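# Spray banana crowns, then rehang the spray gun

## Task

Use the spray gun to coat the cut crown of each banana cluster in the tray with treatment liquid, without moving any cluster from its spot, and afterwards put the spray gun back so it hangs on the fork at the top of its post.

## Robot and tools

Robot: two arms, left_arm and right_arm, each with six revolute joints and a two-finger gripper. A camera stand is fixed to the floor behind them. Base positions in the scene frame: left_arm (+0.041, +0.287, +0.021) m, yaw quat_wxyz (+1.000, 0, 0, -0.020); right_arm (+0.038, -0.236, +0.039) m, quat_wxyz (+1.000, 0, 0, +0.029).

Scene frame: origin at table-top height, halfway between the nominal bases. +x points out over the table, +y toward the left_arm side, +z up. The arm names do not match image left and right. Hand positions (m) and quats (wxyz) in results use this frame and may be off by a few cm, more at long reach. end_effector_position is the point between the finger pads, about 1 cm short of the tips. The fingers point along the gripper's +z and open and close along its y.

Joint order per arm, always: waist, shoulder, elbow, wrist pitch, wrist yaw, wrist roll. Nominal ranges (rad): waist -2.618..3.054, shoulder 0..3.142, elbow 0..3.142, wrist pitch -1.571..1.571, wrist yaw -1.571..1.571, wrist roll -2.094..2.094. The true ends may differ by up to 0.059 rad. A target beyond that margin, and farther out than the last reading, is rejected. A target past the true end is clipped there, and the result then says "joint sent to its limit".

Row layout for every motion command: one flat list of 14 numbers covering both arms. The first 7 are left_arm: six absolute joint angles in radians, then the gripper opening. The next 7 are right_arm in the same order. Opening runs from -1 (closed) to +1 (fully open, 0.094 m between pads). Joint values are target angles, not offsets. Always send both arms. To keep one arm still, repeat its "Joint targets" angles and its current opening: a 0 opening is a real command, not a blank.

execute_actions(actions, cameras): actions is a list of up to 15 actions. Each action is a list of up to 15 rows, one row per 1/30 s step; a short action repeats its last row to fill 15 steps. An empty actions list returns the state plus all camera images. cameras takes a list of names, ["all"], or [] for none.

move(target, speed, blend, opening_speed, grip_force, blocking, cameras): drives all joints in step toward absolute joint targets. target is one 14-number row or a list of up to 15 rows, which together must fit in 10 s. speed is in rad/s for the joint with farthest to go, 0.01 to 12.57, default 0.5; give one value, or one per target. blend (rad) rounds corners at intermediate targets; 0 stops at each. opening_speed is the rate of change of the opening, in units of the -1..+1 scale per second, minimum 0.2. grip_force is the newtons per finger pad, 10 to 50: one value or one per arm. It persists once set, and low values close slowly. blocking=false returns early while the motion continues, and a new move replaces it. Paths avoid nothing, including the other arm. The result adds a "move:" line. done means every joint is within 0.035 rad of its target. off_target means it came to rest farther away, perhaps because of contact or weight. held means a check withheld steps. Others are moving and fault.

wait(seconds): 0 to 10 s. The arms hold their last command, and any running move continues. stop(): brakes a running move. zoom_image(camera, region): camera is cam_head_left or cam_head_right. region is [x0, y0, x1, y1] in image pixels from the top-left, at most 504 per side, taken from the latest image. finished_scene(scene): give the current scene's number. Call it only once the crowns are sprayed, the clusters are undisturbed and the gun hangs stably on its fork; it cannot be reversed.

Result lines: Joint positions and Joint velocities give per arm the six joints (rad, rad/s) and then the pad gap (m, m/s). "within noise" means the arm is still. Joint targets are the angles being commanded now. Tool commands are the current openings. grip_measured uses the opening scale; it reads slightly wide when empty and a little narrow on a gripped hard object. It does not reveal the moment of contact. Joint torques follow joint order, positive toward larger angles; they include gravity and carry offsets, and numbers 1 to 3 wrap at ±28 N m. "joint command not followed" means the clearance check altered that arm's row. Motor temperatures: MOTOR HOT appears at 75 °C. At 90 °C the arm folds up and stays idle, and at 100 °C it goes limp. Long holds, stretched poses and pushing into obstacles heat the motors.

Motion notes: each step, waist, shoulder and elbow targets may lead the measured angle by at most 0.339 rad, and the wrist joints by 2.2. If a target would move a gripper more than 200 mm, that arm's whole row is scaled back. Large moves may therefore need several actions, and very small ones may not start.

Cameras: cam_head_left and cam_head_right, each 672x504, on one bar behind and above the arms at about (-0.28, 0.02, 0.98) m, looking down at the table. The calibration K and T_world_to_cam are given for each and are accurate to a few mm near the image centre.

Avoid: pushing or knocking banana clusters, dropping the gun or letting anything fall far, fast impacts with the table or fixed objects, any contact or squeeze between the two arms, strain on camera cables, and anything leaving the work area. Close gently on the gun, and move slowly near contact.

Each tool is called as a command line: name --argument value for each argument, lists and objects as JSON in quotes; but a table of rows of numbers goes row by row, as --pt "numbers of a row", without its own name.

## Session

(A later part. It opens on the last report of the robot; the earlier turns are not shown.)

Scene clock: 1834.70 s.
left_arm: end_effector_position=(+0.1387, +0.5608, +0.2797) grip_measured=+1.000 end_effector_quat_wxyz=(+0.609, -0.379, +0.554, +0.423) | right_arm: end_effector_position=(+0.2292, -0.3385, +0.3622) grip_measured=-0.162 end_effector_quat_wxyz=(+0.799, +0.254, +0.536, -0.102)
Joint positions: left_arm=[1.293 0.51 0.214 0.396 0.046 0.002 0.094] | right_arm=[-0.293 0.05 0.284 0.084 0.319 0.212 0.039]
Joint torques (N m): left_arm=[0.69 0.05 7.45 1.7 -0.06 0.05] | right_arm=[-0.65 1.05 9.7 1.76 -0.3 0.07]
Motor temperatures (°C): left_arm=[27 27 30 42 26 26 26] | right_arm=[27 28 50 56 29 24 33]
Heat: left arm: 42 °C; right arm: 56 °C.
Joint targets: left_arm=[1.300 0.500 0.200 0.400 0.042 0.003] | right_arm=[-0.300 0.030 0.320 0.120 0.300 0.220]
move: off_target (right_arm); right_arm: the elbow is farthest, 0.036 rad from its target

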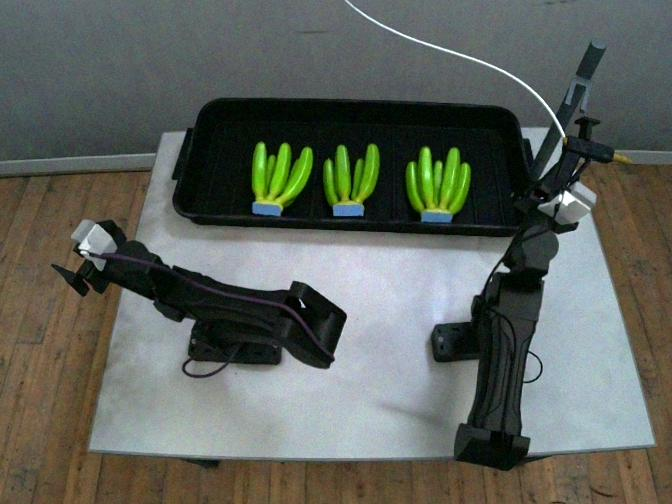

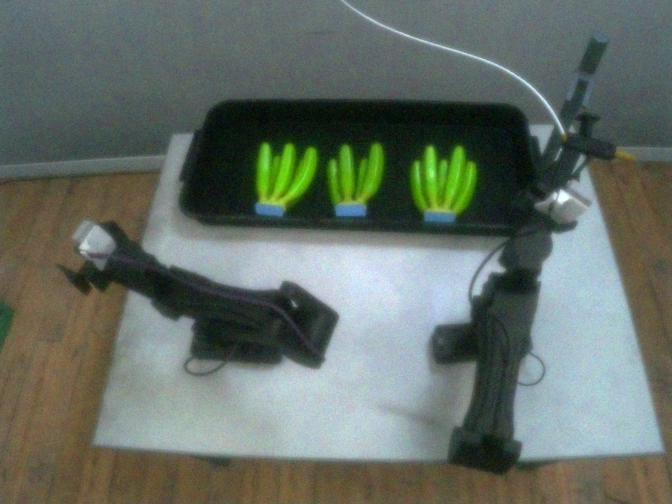

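move --pt "1.3 0.5 0.2 0.4 0.042 0.003 1 0.0 0.4 0.4 0.12 0.1 0.22 -0.7" --pt "1.3 0.5 0.2 0.4 0.042 0.003 1 0.8 1.1 1.1 -0.5 0 0.9 -0.7" --pt "1.3 0.5 0.2 0.4 0.042 0.003 1 1.106 2.04 1.88 -1.4 0 1.31 -0.7" --speed 0.7 --blend '[0.1,0.1,0]' --cameras '["all"]'

zoom_image --camera "cam_head_left" --region '[240, 180, 400, 340]'

zoom_image --camera "cam_head_right" --region '[240, 180, 400, 340]'

Scene clock: 1875.07 s.
left_arm: end_effector_position=(+0.1387, +0.5608, +0.2797) grip_measured=+1.000 end_effector_quat_wxyz=(+0.609, -0.379, +0.554, +0.423) | right_arm: end_effector_position=(+0.1915, +0.1249, +0.1608) grip_measured=-0.162 end_effector_quat_wxyz=(+0.000, +0.070, +0.998, +0.008)
Joint positions: left_arm=[1.293 0.51 0.214 0.396 0.046 0.002 0.094] | right_arm=[1.104 2.028 1.853 -1.38 -0.006 1.302 0.039]
Joint torques (N m): left_arm=[0.7 0.03 7.3 1.71 -0.06 0.04] | right_arm=[-0.06 -10.29 8.72 0 0.05 0.08]
Motor temperatures (°C): left_arm=[27 27 30 42 26 26 26] | right_arm=[27 28 53 56 29 24 33]
Heat: left arm: 42 °C; right arm: 56 °C.
Joint targets: left_arm=[1.300 0.500 0.200 0.400 0.042 0.003] | right_arm=[1.106 2.040 1.880 -1.400 0.000 1.310]
move: done

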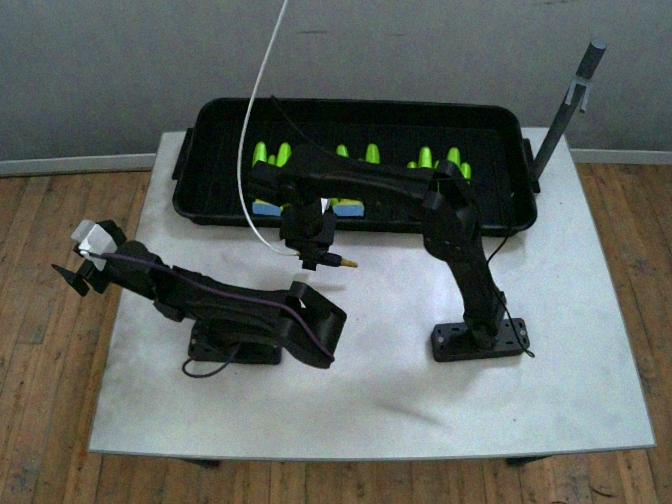

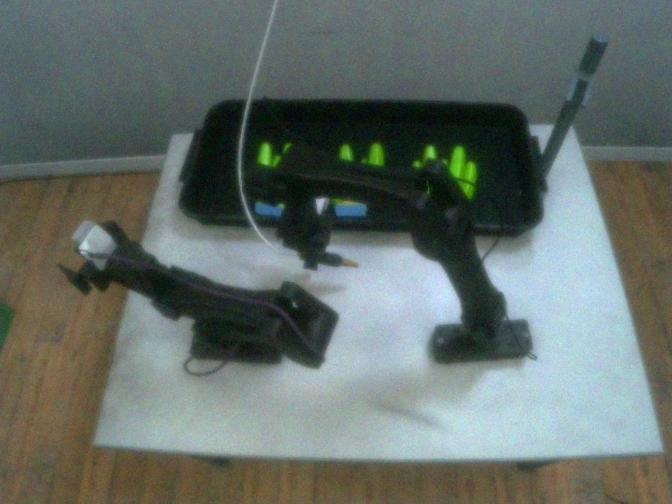

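Scaled by 3.150 from the camera's 672x504 image, which has a finer 960x720 frame.

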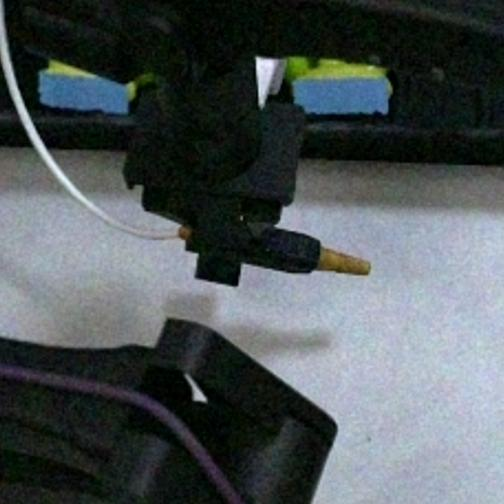

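Scaled by 3.150 from the camera's 672x504 image, which has a finer 960x720 frame.

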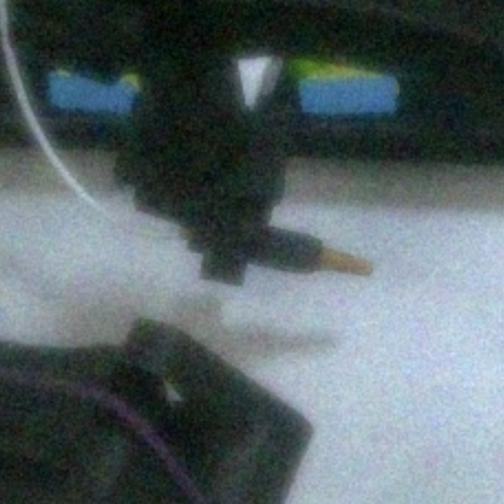

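move --pt "0.8 0.5 0.2 0.4 0.042 0.003 1 1.1 1.1 1.0 -0.4 0 0.5 -0.7" --pt "0.8 0.5 0.2 0.4 0.042 0.003 1 1.3 1.344 0.816 -0.35 0 0.1 -0.7" --pt "0.8 0.5 0.2 0.4 0.042 0.003 1 1.3 1.58 0.60 0.08 0 0.1 -0.7" --pt "0.8 0.5 0.2 0.4 0.042 0.003 1 1.3 1.68 0.53 0.26 0 0.1 -0.7" --speed '[0.7,0.6,0.3,0.12]' --blend '[0.1,0.1,0.03,0]' --cameras '["all"]'

zoom_image --camera "cam_head_left" --region '[240, 200, 400, 340]'

Scene clock: 1891.07 s.
left_arm: end_effector_position=(+0.2550, +0.4836, +0.2797) grip_measured=+1.000 end_effector_quat_wxyz=(+0.693, -0.235, +0.629, +0.264) | right_arm: end_effector_position=(+0.1169, +0.1241, +0.0364) grip_measured=-0.169 end_effector_quat_wxyz=(+0.255, -0.541, +0.767, +0.234)
Joint positions: left_arm=[0.808 0.51 0.214 0.396 0.046 0.002 0.094] | right_arm=[1.292 1.663 0.546 0.254 -0.004 0.122 0.039]
Joint torques (N m): left_arm=[-0.79 0.03 7.38 1.71 -0.06 0.02] | right_arm=[0.72 -5.42 4.12 1.29 -0.04 -0.22]
Motor temperatures (°C): left_arm=[27 27 30 42 26 26 26] | right_arm=[27 32 48 51 29 24 33]
Heat: left arm: 42 °C; right arm: 51 °C.
Joint targets: left_arm=[0.800 0.500 0.200 0.400 0.042 0.003] | right_arm=[1.300 1.680 0.530 0.260 0.000 0.100]
move: done

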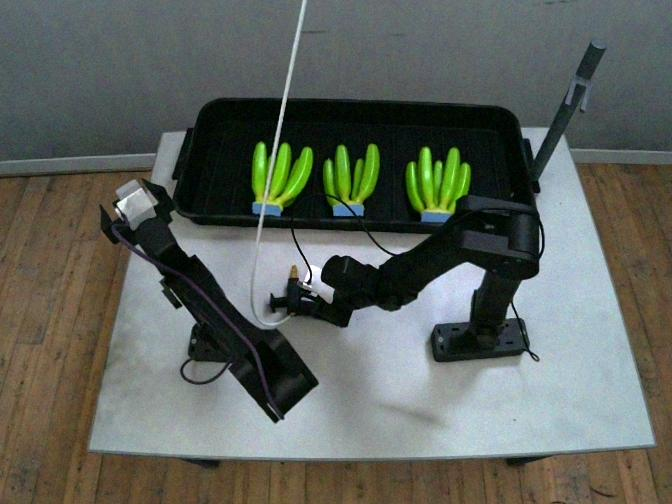

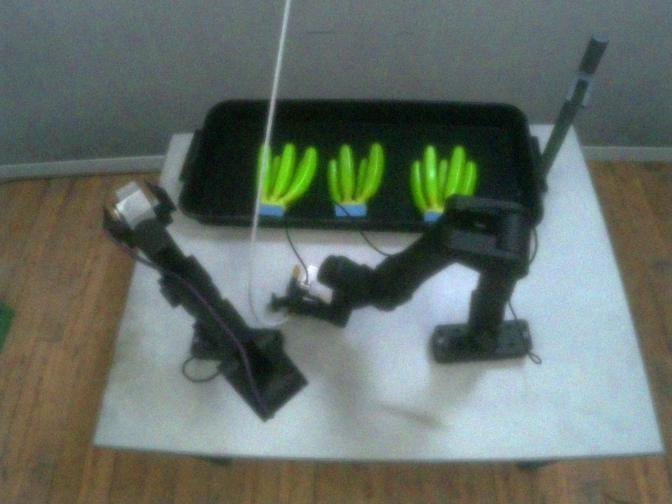

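Scaled by 3.150 from the camera's 672x504 image, which has a finer 960x720 frame.

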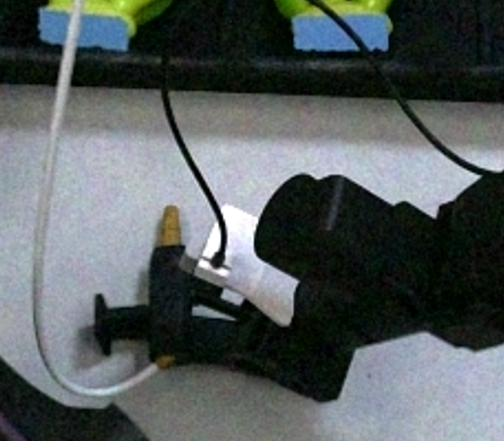

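move --pt "0.8 0.5 0.2 0.4 0.042 0.003 1 1.3 1.69 0.53 0.27 0 0.1 0.5" --pt "0.8 0.5 0.2 0.4 0.042 0.003 1 1.3 1.765 0.76 -0.04 0 0.1 0.5" --pt "0.8 0.5 0.2 0.4 0.042 0.003 1 1.3 1.85 0.97 -0.34 0 0.1 0.5" --speed '[0.2,0.3,0.3]' --opening_speed 0.4 --blend '[0,0.05,0]' --cameras '["all"]'

zoom_image --camera "cam_head_left" --region '[240, 200, 400, 340]'

zoom_image --camera "cam_head_right" --region '[240, 200, 400, 340]'

Scene clock: 1915.37 s.
left_arm: end_effector_position=(+0.2550, +0.4836, +0.2797) grip_measured=+1.000 end_effector_quat_wxyz=(+0.693, -0.235, +0.629, +0.264) | right_arm: end_effector_position=(+0.1191, +0.1339, +0.0287) grip_measured=+0.498 end_effector_quat_wxyz=(+0.133, -0.572, +0.800, +0.122)
Joint positions: left_arm=[0.808 0.51 0.214 0.396 0.046 0.002 0.094] | right_arm=[1.292 1.828 0.949 -0.33 -0.004 0.109 0.07]
Joint torques (N m): left_arm=[-0.68 0.01 7.41 1.72 -0.06 0.03] | right_arm=[0.73 -7.12 7.49 0.65 0.03 -0.12]
Heat: left arm: 42 °C; right arm: 48 °C.
Joint targets: left_arm=[0.800 0.500 0.200 0.400 0.042 0.003] | right_arm=[1.300 1.850 0.970 -0.340 0.000 0.100]
move: done

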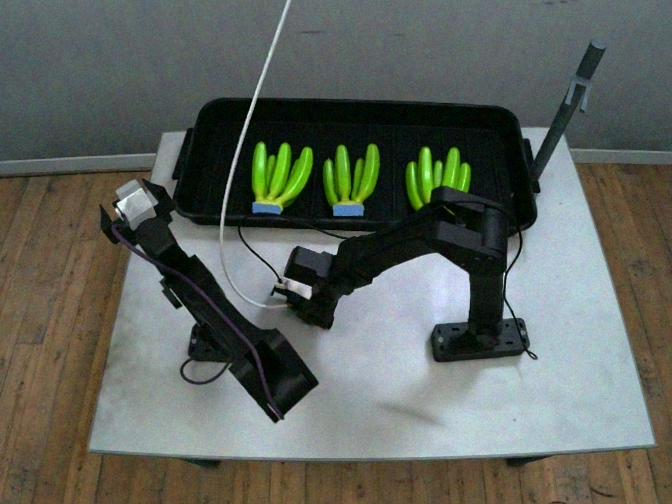

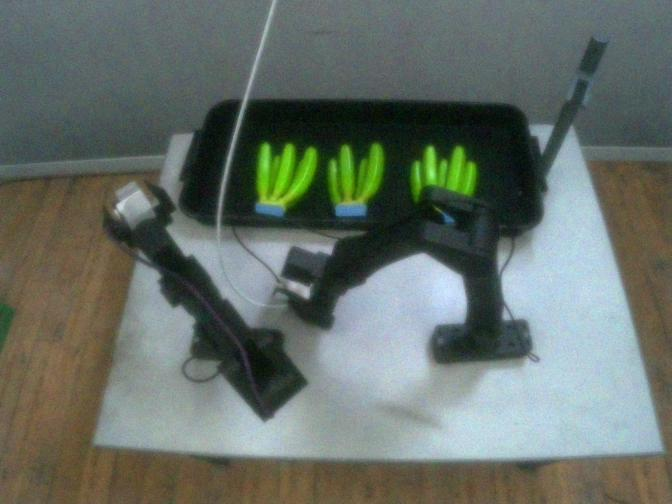

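Scaled by 3.150 from the camera's 672x504 image, which has a finer 960x720 frame.

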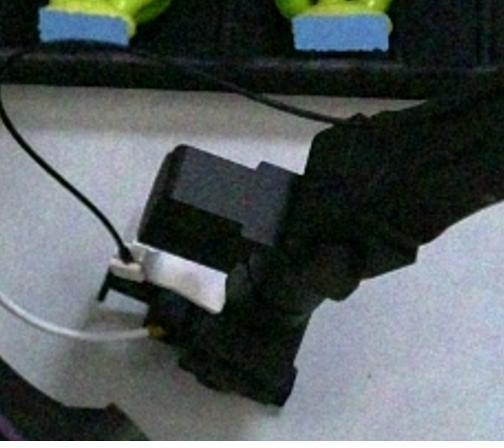

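Scaled by 3.150 from the camera's 672x504 image, which has a finer 960x720 frame.

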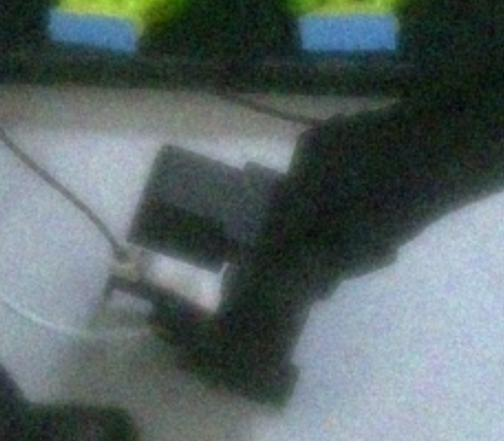

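move --target '[0.8,0.5,0.2,0.4,0.042,0.003,1,1.3,1.85,0.97,-0.34,0,0.1,-0.7]' --opening_speed 0.5

move --pt "0.8 0.5 0.2 0.4 0.042 0.003 1 1.25 1.7 1.2 -0.5 0 0.1 -0.7" --pt "0.8 0.5 0.2 0.4 0.042 0.003 1 0.8 0.9 0.8 -0.2 0 0.1 -0.7" --pt "0.8 0.5 0.2 0.4 0.042 0.003 1 0.0 0.3 0.35 0.1 0.2 0.22 -0.7" --pt "0.8 0.5 0.2 0.4 0.042 0.003 1 -0.15 0.05 0.32 0.12 0.36 0.22 -0.7" --speed 0.6 --blend '[0.1,0.1,0.05,0]' --cameras '["all"]'

zoom_image --camera "cam_head_left" --region '[470, 60, 630, 220]'

zoom_image --camera "cam_head_right" --region '[470, 60, 630, 220]'

Scene clock: 1929.67 s.
left_arm: end_effector_position=(+0.2550, +0.4836, +0.2797) grip_measured=+1.000 end_effector_quat_wxyz=(+0.693, -0.235, +0.629, +0.264) | right_arm: end_effector_position=(+0.1187, +0.1316, +0.0268) grip_measured=-0.125 end_effector_quat_wxyz=(+0.129, -0.573, +0.801, +0.118)
Joint positions: left_arm=[0.808 0.51 0.214 0.396 0.046 0.002 0.094] | right_arm=[1.292 1.831 0.949 -0.338 -0.004 0.109 0.041]
Joint torques (N m): left_arm=[-0.75 0.03 7.38 1.71 -0.08 0.04] | right_arm=[0.85 -7.3 7.39 0.69 -0.02 -0.05]
Motor temperatures (°C): left_arm=[27 27 30 42 26 26 26] | right_arm=[27 30 45 46 29 24 32]
Heat: left arm: 42 °C; right arm: 46 °C.
Joint targets: left_arm=[0.800 0.500 0.200 0.400 0.042 0.003] | right_arm=[1.300 1.850 0.970 -0.340 0.000 0.100]
move: done

Scene clock: 1933.83 s.
left_arm: end_effector_position=(+0.2550, +0.4836, +0.2797) grip_measured=+1.000 end_effector_quat_wxyz=(+0.693, -0.235, +0.629, +0.264) | right_arm: end_effector_position=(+0.2350, -0.3156, +0.3765) grip_measured=-0.176 end_effector_quat_wxyz=(+0.807, +0.230, +0.541, -0.053)
Joint positions: left_arm=[0.808 0.51 0.214 0.396 0.046 0.002 0.094] | right_arm=[-0.144 0.068 0.33 0.075 0.362 0.213 0.039]
Joint torques (N m): left_arm=[-0.76 0.03 7.32 1.74 -0.04 0.04] | right_arm=[-0.43 1.16 6.02 1.84 -0.14 0.09]
Heat: left arm: 42 °C; right arm: 47 °C.
Joint targets: left_arm=[0.800 0.500 0.200 0.400 0.042 0.003] | right_arm=[-0.150 0.050 0.320 0.120 0.360 0.220]
move: off_target (right_arm); right_arm: the wrist pitch is farthest, 0.045 rad from its target

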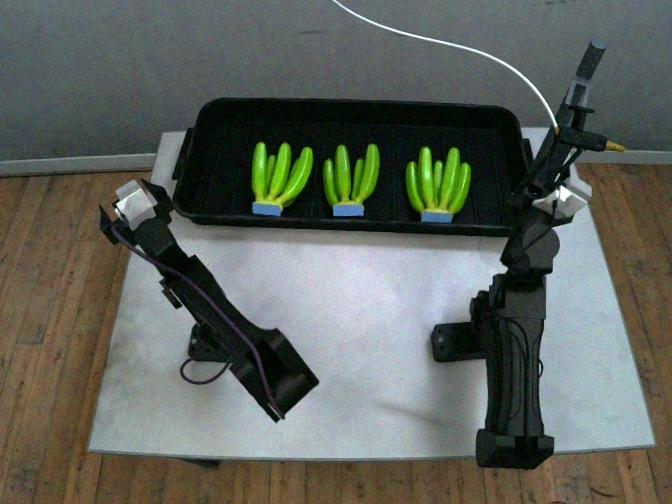

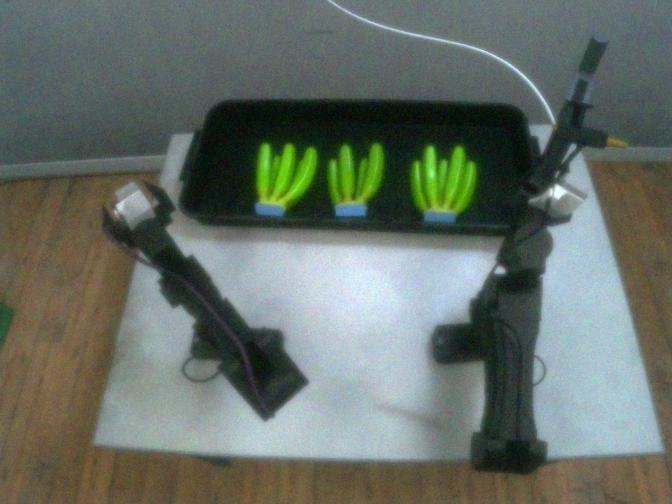

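Scaled by 3.150 from the camera's 672x504 image, which has a finer 960x720 frame.

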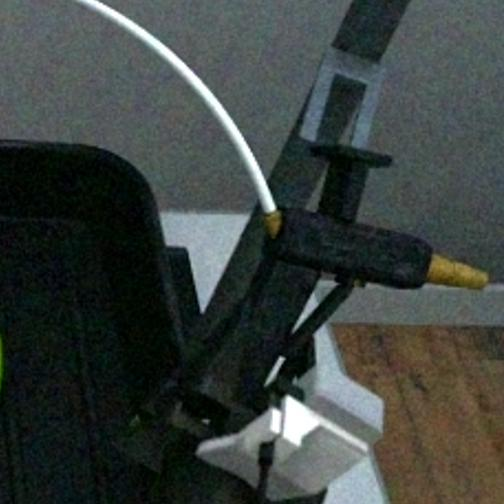

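Scaled by 3.150 from the camera's 672x504 image, which has a finer 960x720 frame.

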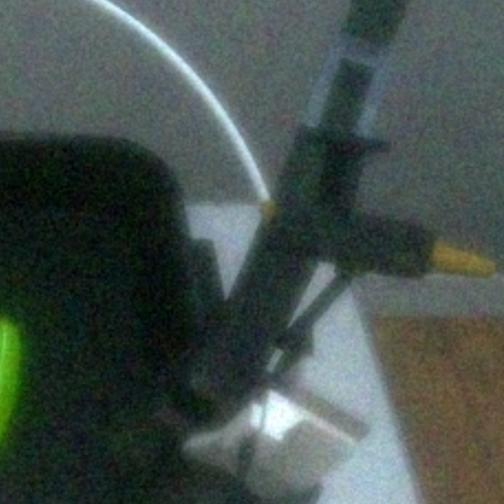

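move --target '[0.8,0.5,0.2,0.4,0.042,0.003,1,-0.225,0.40,0.33,0.43,0.29,0.22,-0.7]' --speed 0.2 --cameras '["all"]'

zoom_image --camera "cam_head_left" --region '[510, 30, 630, 150]'

zoom_image --camera "cam_head_right" --region '[510, 30, 630, 150]'

Scene clock: 1973.80 s.
left_arm: end_effector_position=(+0.2550, +0.4836, +0.2797) grip_measured=+1.000 end_effector_quat_wxyz=(+0.693, -0.235, +0.629, +0.264) | right_arm: end_effector_position=(+0.2841, -0.3296, +0.3749) grip_measured=-0.176 end_effector_quat_wxyz=(+0.797, +0.230, +0.554, -0.070)
Joint positions: left_arm=[0.808 0.51 0.214 0.396 0.046 0.002 0.094] | right_arm=[-0.217 0.408 0.33 0.378 0.309 0.213 0.039]
Joint torques (N m): left_arm=[-0.77 -0.06 7.38 1.71 -0.06 0.04] | right_arm=[-0.69 0.64 7.34 2.01 -0.33 0.1]
Heat: left arm: 42 °C; right arm: 49 °C.
Joint targets: left_arm=[0.800 0.500 0.200 0.400 0.042 0.003] | right_arm=[-0.225 0.400 0.330 0.430 0.290 0.220]
move: off_target (right_arm); right_arm: the wrist pitch is farthest, 0.052 rad from its target

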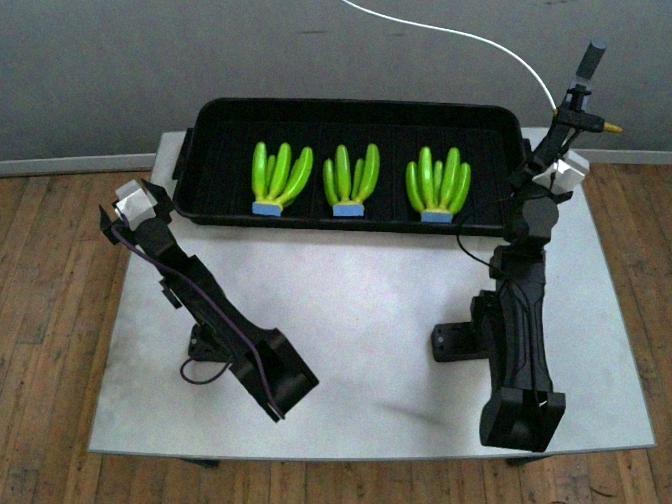

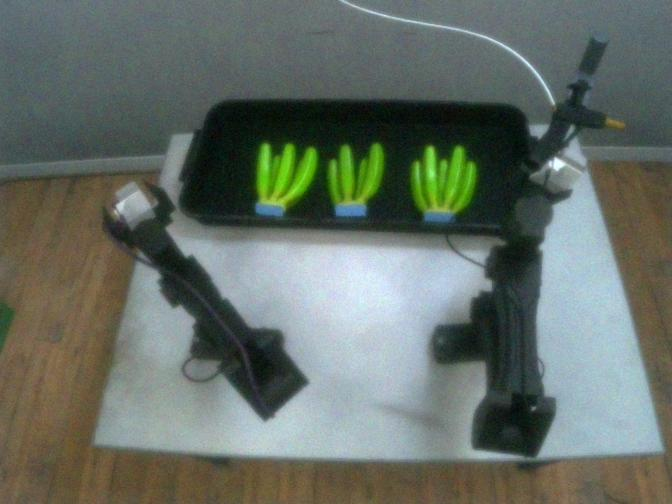

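Scaled by 4.200 from the camera's 672x504 image, which has a finer 960x720 frame.

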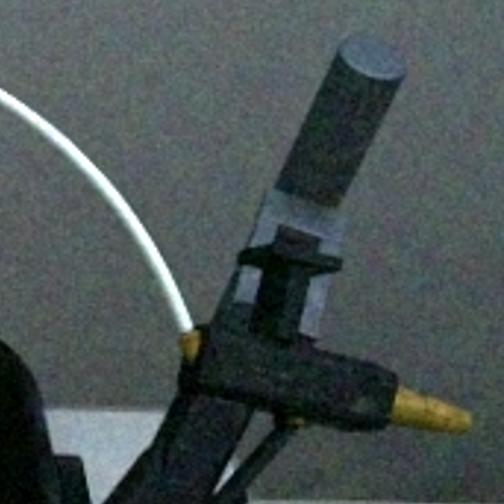

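Scaled by 4.200 from the camera's 672x504 image, which has a finer 960x720 frame.

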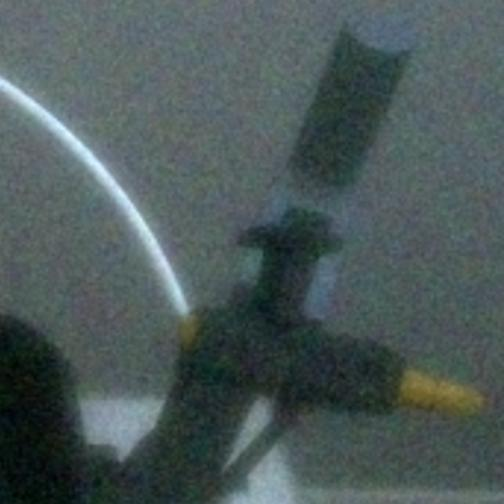

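move --target '[0.8,0.5,0.2,0.4,0.042,0.003,1,-0.28,0.64,0.30,0.67,0.25,0.22,-0.7]' --speed 0.15 --cameras '["all"]'

zoom_image --camera "cam_head_left" --region '[510, 30, 630, 150]'

zoom_image --camera "cam_head_right" --region '[510, 30, 630, 150]'

Scene clock: 1992.20 s.
left_arm: end_effector_position=(+0.2550, +0.4836, +0.2797) grip_measured=+1.000 end_effector_quat_wxyz=(+0.693, -0.235, +0.629, +0.264) | right_arm: end_effector_position=(+0.3072, -0.3454, +0.3824) grip_measured=-0.176 end_effector_quat_wxyz=(+0.815, +0.234, +0.524, -0.081)
Joint positions: left_arm=[0.808 0.51 0.214 0.396 0.046 0.002 0.094] | right_arm=[-0.274 0.635 0.32 0.679 0.284 0.214 0.039]
Joint torques (N m): left_arm=[-0.68 0.01 7.41 1.74 -0.08 0.02] | right_arm=[-0.54 0.64 5.78 1.33 -0.47 0.11]
Motor temperatures (°C): left_arm=[27 27 30 42 26 26 26] | right_arm=[27 28 48 53 29 24 33]
Heat: left arm: 42 °C; right arm: 53 °C.
Joint targets: left_arm=[0.800 0.500 0.200 0.400 0.042 0.003] | right_arm=[-0.280 0.640 0.300 0.670 0.250 0.220]
move: done

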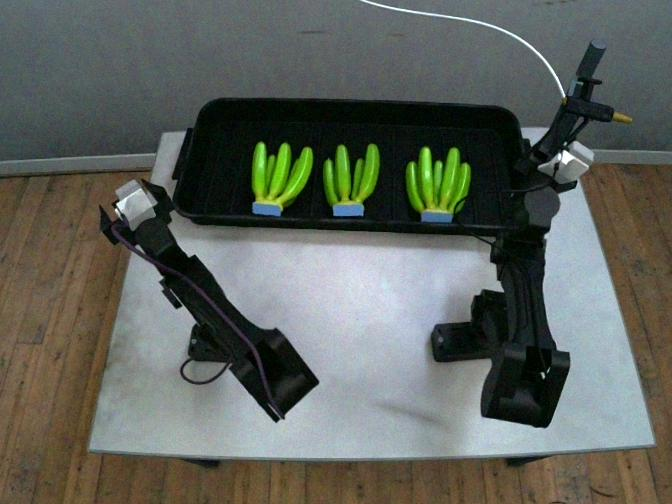

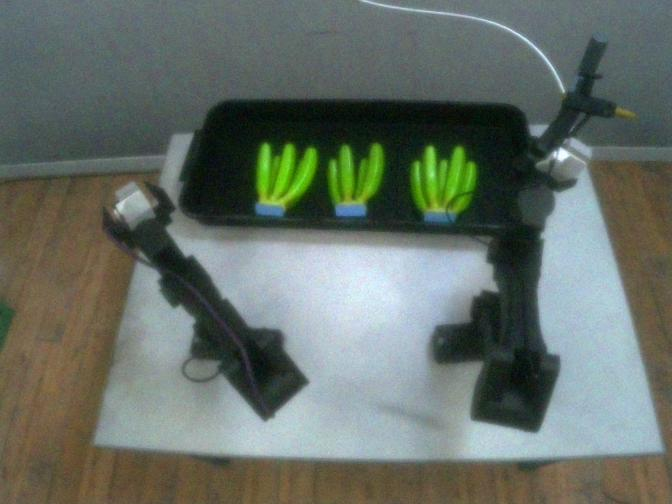

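Scaled by 4.200 from the camera's 672x504 image, which has a finer 960x720 frame.

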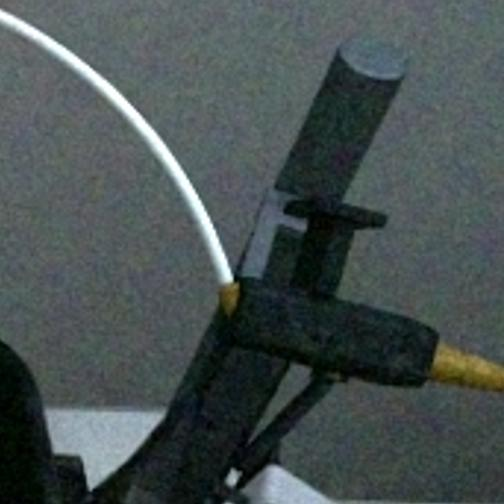

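Scaled by 4.200 from the camera's 672x504 image, which has a finer 960x720 frame.

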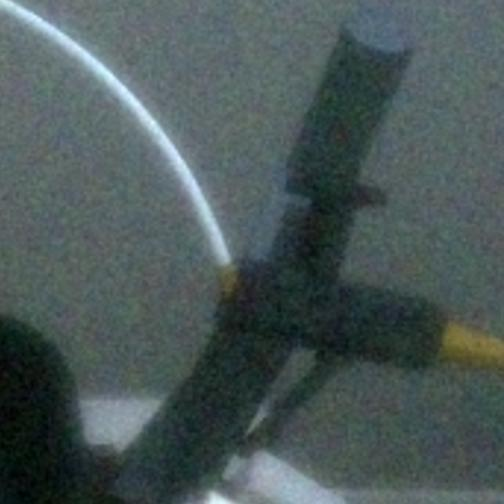

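move --pt "0.8 0.5 0.2 0.4 0.042 0.003 1 -0.205 0.64 0.30 0.67 0.27 0.22 -0.7" --pt "0.8 0.5 0.2 0.4 0.042 0.003 1 -0.205 0.69 0.27 0.75 0.27 0.22 -0.7" --speed 0.15 --cameras '["all"]'

zoom_image --camera "cam_head_left" --region '[510, 30, 630, 150]'

zoom_image --camera "cam_head_right" --region '[510, 30, 630, 150]'

Scene clock: 2002.37 s.
left_arm: end_effector_position=(+0.2550, +0.4836, +0.2797) grip_measured=+1.000 end_effector_quat_wxyz=(+0.693, -0.235, +0.629, +0.264) | right_arm: end_effector_position=(+0.3135, -0.3351, +0.3799) grip_measured=-0.177 end_effector_quat_wxyz=(+0.824, +0.228, +0.515, -0.064)
Joint positions: left_arm=[0.808 0.51 0.214 0.396 0.046 0.002 0.094] | right_arm=[-0.221 0.681 0.292 0.782 0.307 0.214 0.039]
Joint torques (N m): left_arm=[-0.73 0.01 7.38 1.71 -0.07 0.07] | right_arm=[1.35 1.01 5.81 1.09 -0.44 0.05]
Heat: left arm: 42 °C; right arm: 50 °C.
Joint targets: left_arm=[0.800 0.500 0.200 0.400 0.042 0.003] | right_arm=[-0.205 0.690 0.270 0.750 0.270 0.220]
move: off_target (right_arm); right_arm: the wrist yaw is farthest, 0.037 rad from its target

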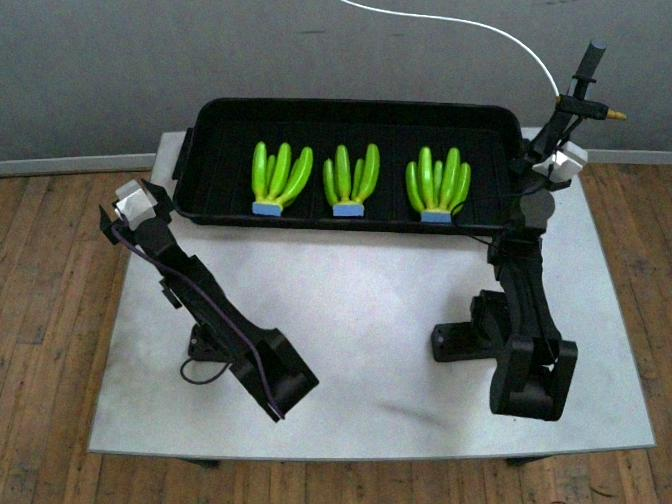

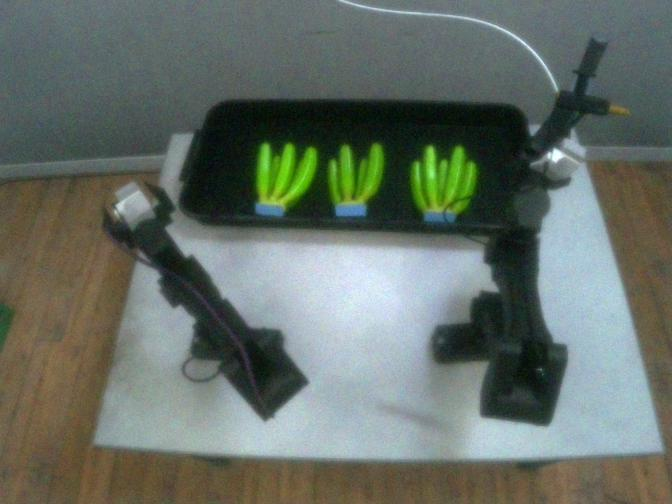

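Scaled by 4.200 from the camera's 672x504 image, which has a finer 960x720 frame.

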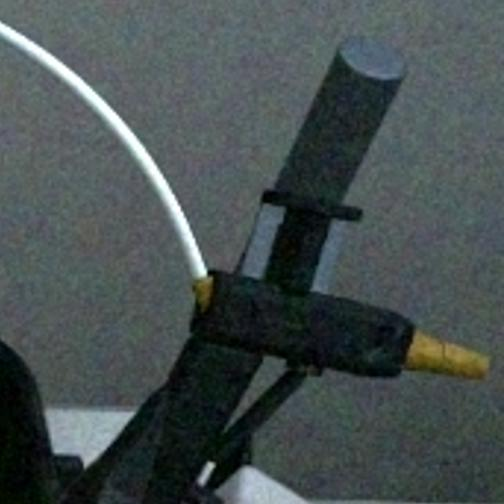

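Scaled by 4.200 from the camera's 672x504 image, which has a finer 960x720 frame.

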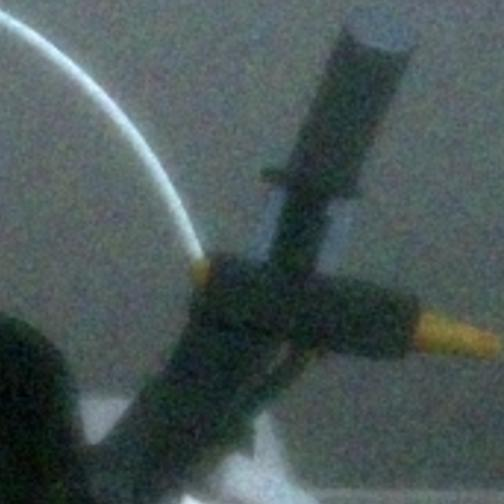

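move --target '[0.8,0.5,0.2,0.4,0.042,0.003,1,-0.221,0.70,0.21,0.86,0.30,0.22,-0.7]' --speed 0.1 --cameras '["all"]'

zoom_image --camera "cam_head_left" --region '[510, 30, 630, 150]'

zoom_image --camera "cam_head_right" --region '[510, 30, 630, 150]'

Scene clock: 2012.53 s.
left_arm: end_effector_position=(+0.2550, +0.4836, +0.2797) grip_measured=+1.000 end_effector_quat_wxyz=(+0.693, -0.235, +0.629, +0.264) | right_arm: end_effector_position=(+0.3093, -0.3347, +0.3716) grip_measured=-0.177 end_effector_quat_wxyz=(+0.832, +0.227, +0.502, -0.062)
Joint positions: left_arm=[0.808 0.51 0.214 0.396 0.046 0.002 0.094] | right_arm=[-0.221 0.695 0.233 0.886 0.309 0.214 0.039]
Joint torques (N m): left_arm=[-0.8 0.05 7.38 1.71 -0.06 0.03] | right_arm=[-0.01 0.54 5.78 1.12 -0.23 0.08]
Heat: left arm: 42 °C; right arm: 49 °C.
Joint targets: left_arm=[0.800 0.500 0.200 0.400 0.042 0.003] | right_arm=[-0.221 0.700 0.210 0.860 0.300 0.220]
move: done

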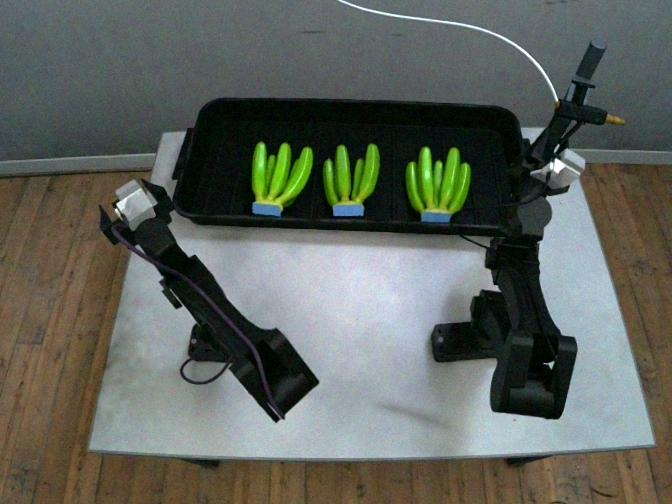

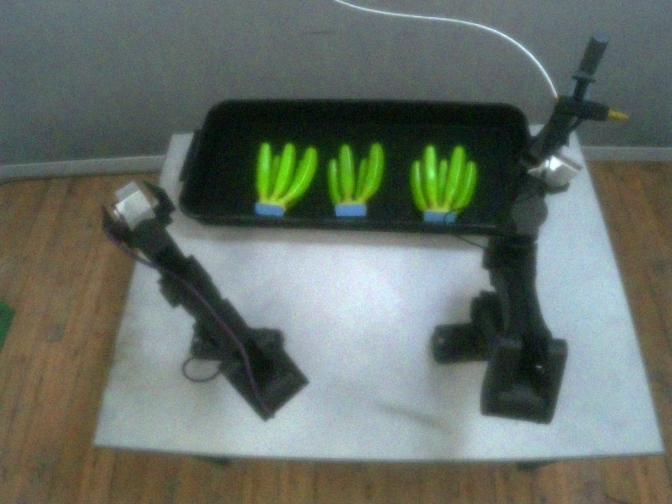

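Scaled by 4.200 from the camera's 672x504 image, which has a finer 960x720 frame.

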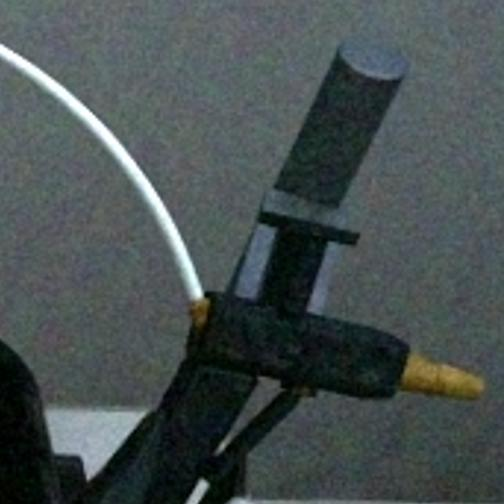

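Scaled by 4.200 from the camera's 672x504 image, which has a finer 960x720 frame.

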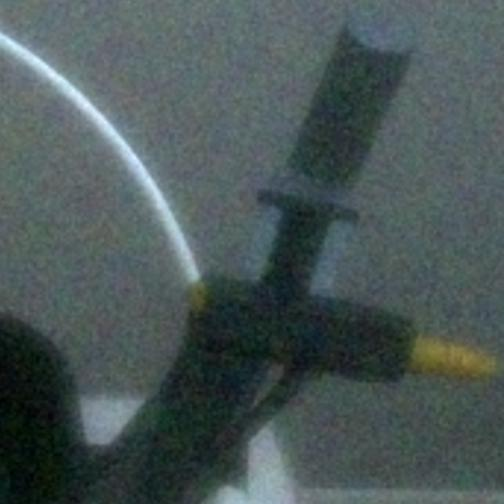

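move --target '[0.8,0.5,0.2,0.4,0.042,0.003,1,-0.21,0.74,0.16,0.97,0.30,0.22,-0.7]' --speed 0.1 --cameras '["all"]'

zoom_image --camera "cam_head_left" --region '[510, 30, 630, 150]'

zoom_image --camera "cam_head_right" --region '[510, 30, 630, 150]'

Scene clock: 2019.80 s.
left_arm: end_effector_position=(+0.2550, +0.4836, +0.2797) grip_measured=+1.000 end_effector_quat_wxyz=(+0.693, -0.235, +0.629, +0.264) | right_arm: end_effector_position=(+0.3092, -0.3368, +0.3554) grip_measured=-0.178 end_effector_quat_wxyz=(+0.831, +0.232, +0.501, -0.066)
Joint positions: left_arm=[0.808 0.51 0.214 0.396 0.046 0.002 0.094] | right_arm=[-0.221 0.736 0.177 0.982 0.321 0.214 0.039]
Joint torques (N m): left_arm=[-0.76 -0.06 7.38 1.72 -0.06 0.03] | right_arm=[0.98 0.12 5.79 1.24 -0.36 0.06]
Motor temperatures (°C): left_arm=[27 27 30 42 26 26 26] | right_arm=[27 28 45 48 29 24 33]
Heat: left arm: 42 °C; right arm: 48 °C.
Joint targets: left_arm=[0.800 0.500 0.200 0.400 0.042 0.003] | right_arm=[-0.210 0.740 0.160 0.970 0.300 0.220]
move: done

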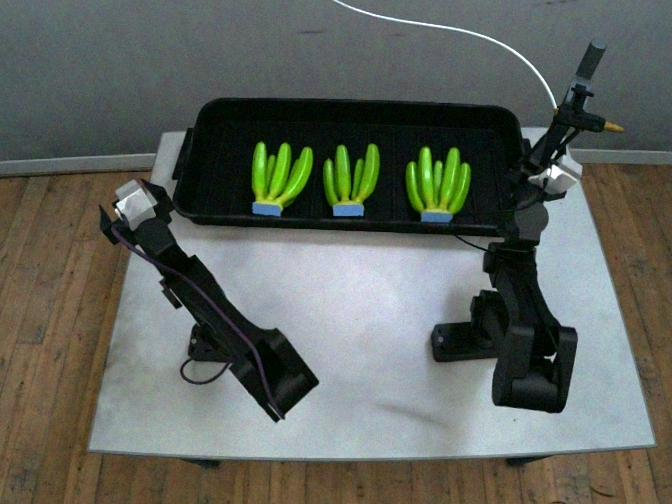

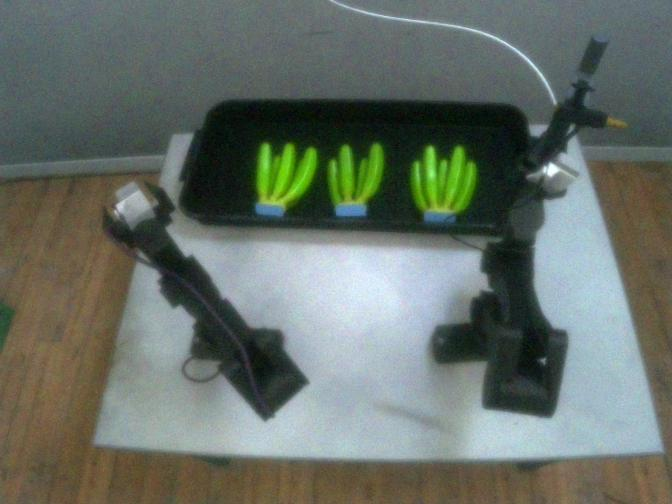

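Scaled by 4.200 from the camera's 672x504 image, which has a finer 960x720 frame.

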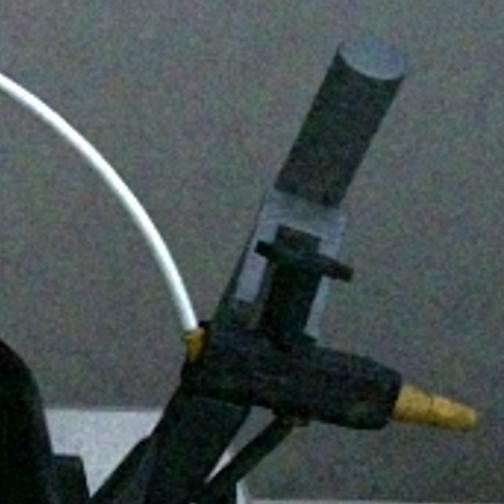

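Scaled by 4.200 from the camera's 672x504 image, which has a finer 960x720 frame.

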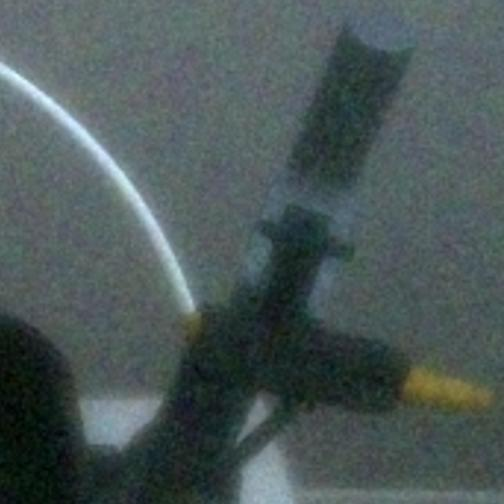

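move --target '[0.8,0.5,0.2,0.4,0.042,0.003,1,-0.24,0.90,0.15,1.13,0.29,0.22,-0.7]' --speed 0.1 --cameras '["all"]'

zoom_image --camera "cam_head_left" --region '[510, 30, 630, 150]'

zoom_image --camera "cam_head_right" --region '[510, 30, 630, 150]'

Scene clock: 2034.87 s.
left_arm: end_effector_position=(+0.2550, +0.4836, +0.2797) grip_measured=+1.000 end_effector_quat_wxyz=(+0.693, -0.235, +0.629, +0.264) | right_arm: end_effector_position=(+0.3268, -0.3433, +0.3338) grip_measured=-0.180 end_effector_quat_wxyz=(+0.817, +0.238, +0.520, -0.072)
Joint positions: left_arm=[0.808 0.51 0.214 0.396 0.046 0.002 0.094] | right_arm=[-0.234 0.9 0.168 1.104 0.319 0.218 0.039]
Joint torques (N m): left_arm=[-0.83 0.02 7.41 1.71 -0.05 0.05] | right_arm=[-0.53 -1.16 5.59 1.67 -0.38 0.09]
Heat: left arm: 42 °C; right arm: 48 °C.
Joint targets: left_arm=[0.800 0.500 0.200 0.400 0.042 0.003] | right_arm=[-0.240 0.900 0.150 1.130 0.290 0.220]
move: done

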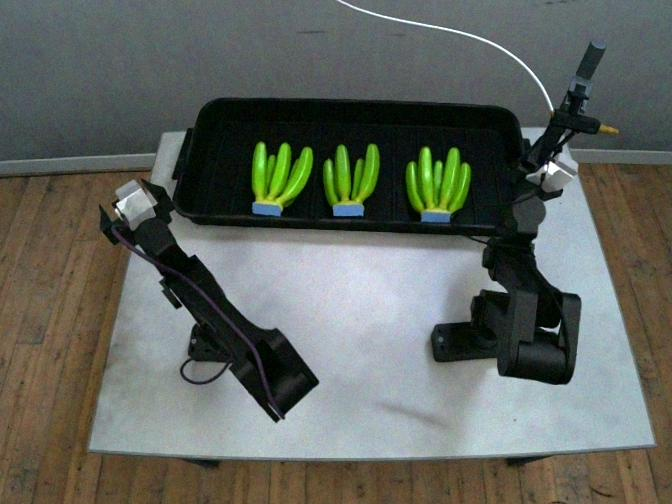

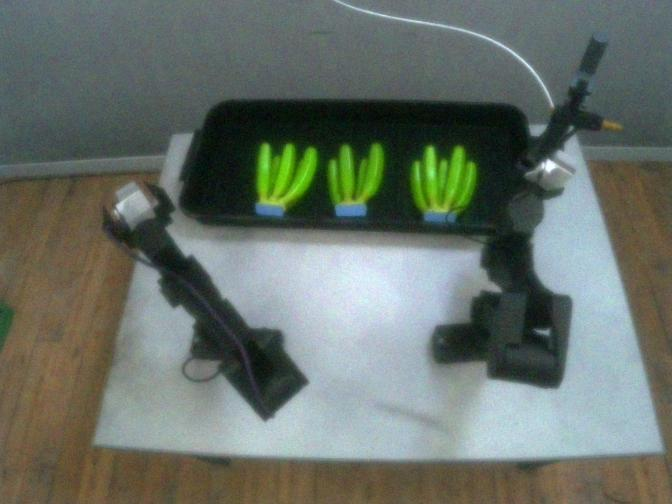

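Scaled by 4.200 from the camera's 672x504 image, which has a finer 960x720 frame.

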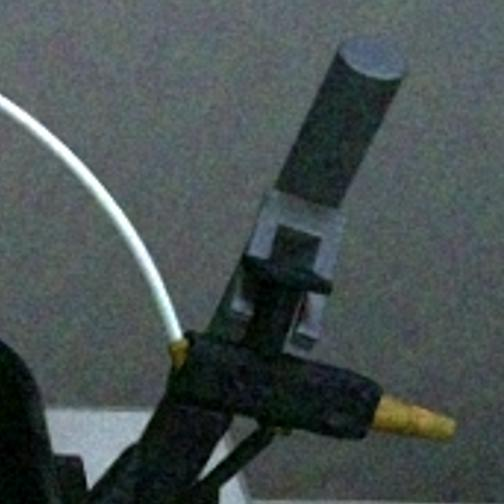

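Scaled by 4.200 from the camera's 672x504 image, which has a finer 960x720 frame.

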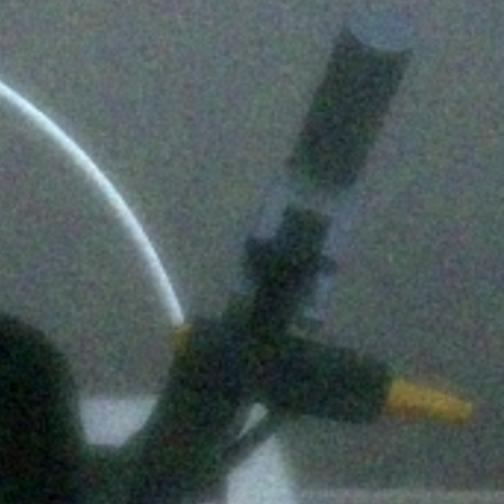

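move --target '[0.8,0.5,0.2,0.4,0.042,0.003,1,-0.27,1.05,0.26,1.17,0.27,0.22,-0.7]' --speed 0.1 --cameras '["all"]'

zoom_image --camera "cam_head_left" --region '[510, 30, 630, 150]'

zoom_image --camera "cam_head_right" --region '[510, 30, 630, 150]'

Scene clock: 2044.73 s.
left_arm: end_effector_position=(+0.2550, +0.4836, +0.2797) grip_measured=+1.000 end_effector_quat_wxyz=(+0.693, -0.235, +0.629, +0.264) | right_arm: end_effector_position=(+0.3478, -0.3535, +0.3326) grip_measured=-0.180 end_effector_quat_wxyz=(+0.811, +0.238, +0.529, -0.081)
Joint positions: left_arm=[0.808 0.51 0.214 0.396 0.046 0.002 0.094] | right_arm=[-0.264 1.046 0.231 1.163 0.299 0.218 0.039]
Joint torques (N m): left_arm=[-0.83 0.06 7.35 1.69 -0.06 0.04] | right_arm=[-0.68 -1.98 9.17 1.49 -0.4 0.03]
Heat: left arm: 42 °C; right arm: 48 °C.
Joint targets: left_arm=[0.800 0.500 0.200 0.400 0.042 0.003] | right_arm=[-0.270 1.050 0.260 1.170 0.270 0.220]
move: done

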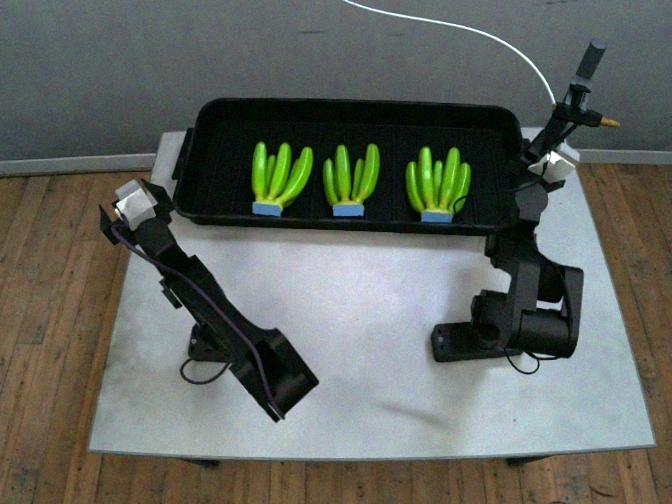

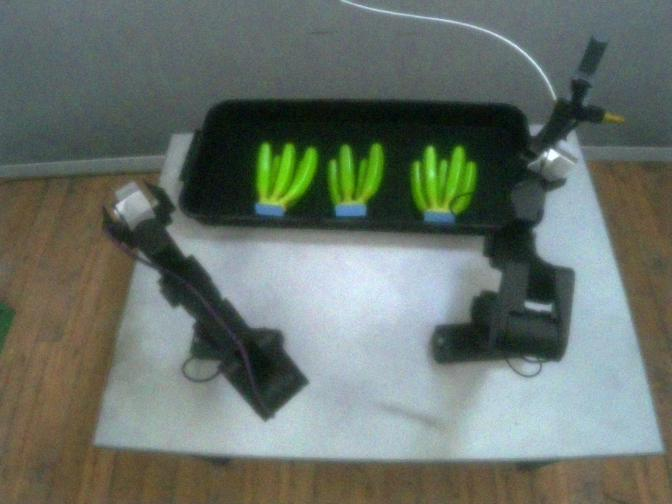

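Scaled by 4.200 from the camera's 672x504 image, which has a finer 960x720 frame.

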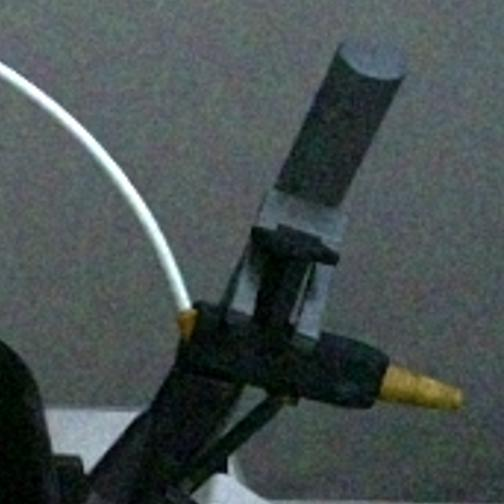

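Scaled by 4.200 from the camera's 672x504 image, which has a finer 960x720 frame.

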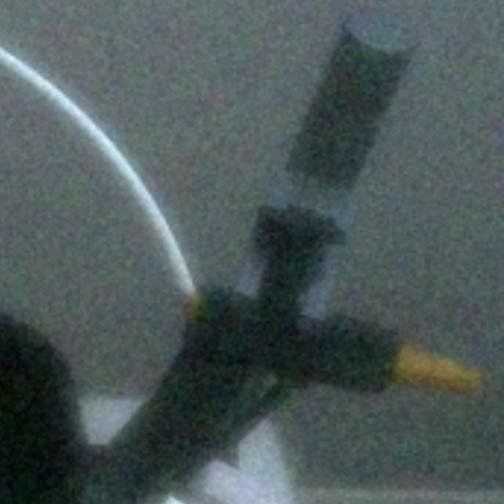

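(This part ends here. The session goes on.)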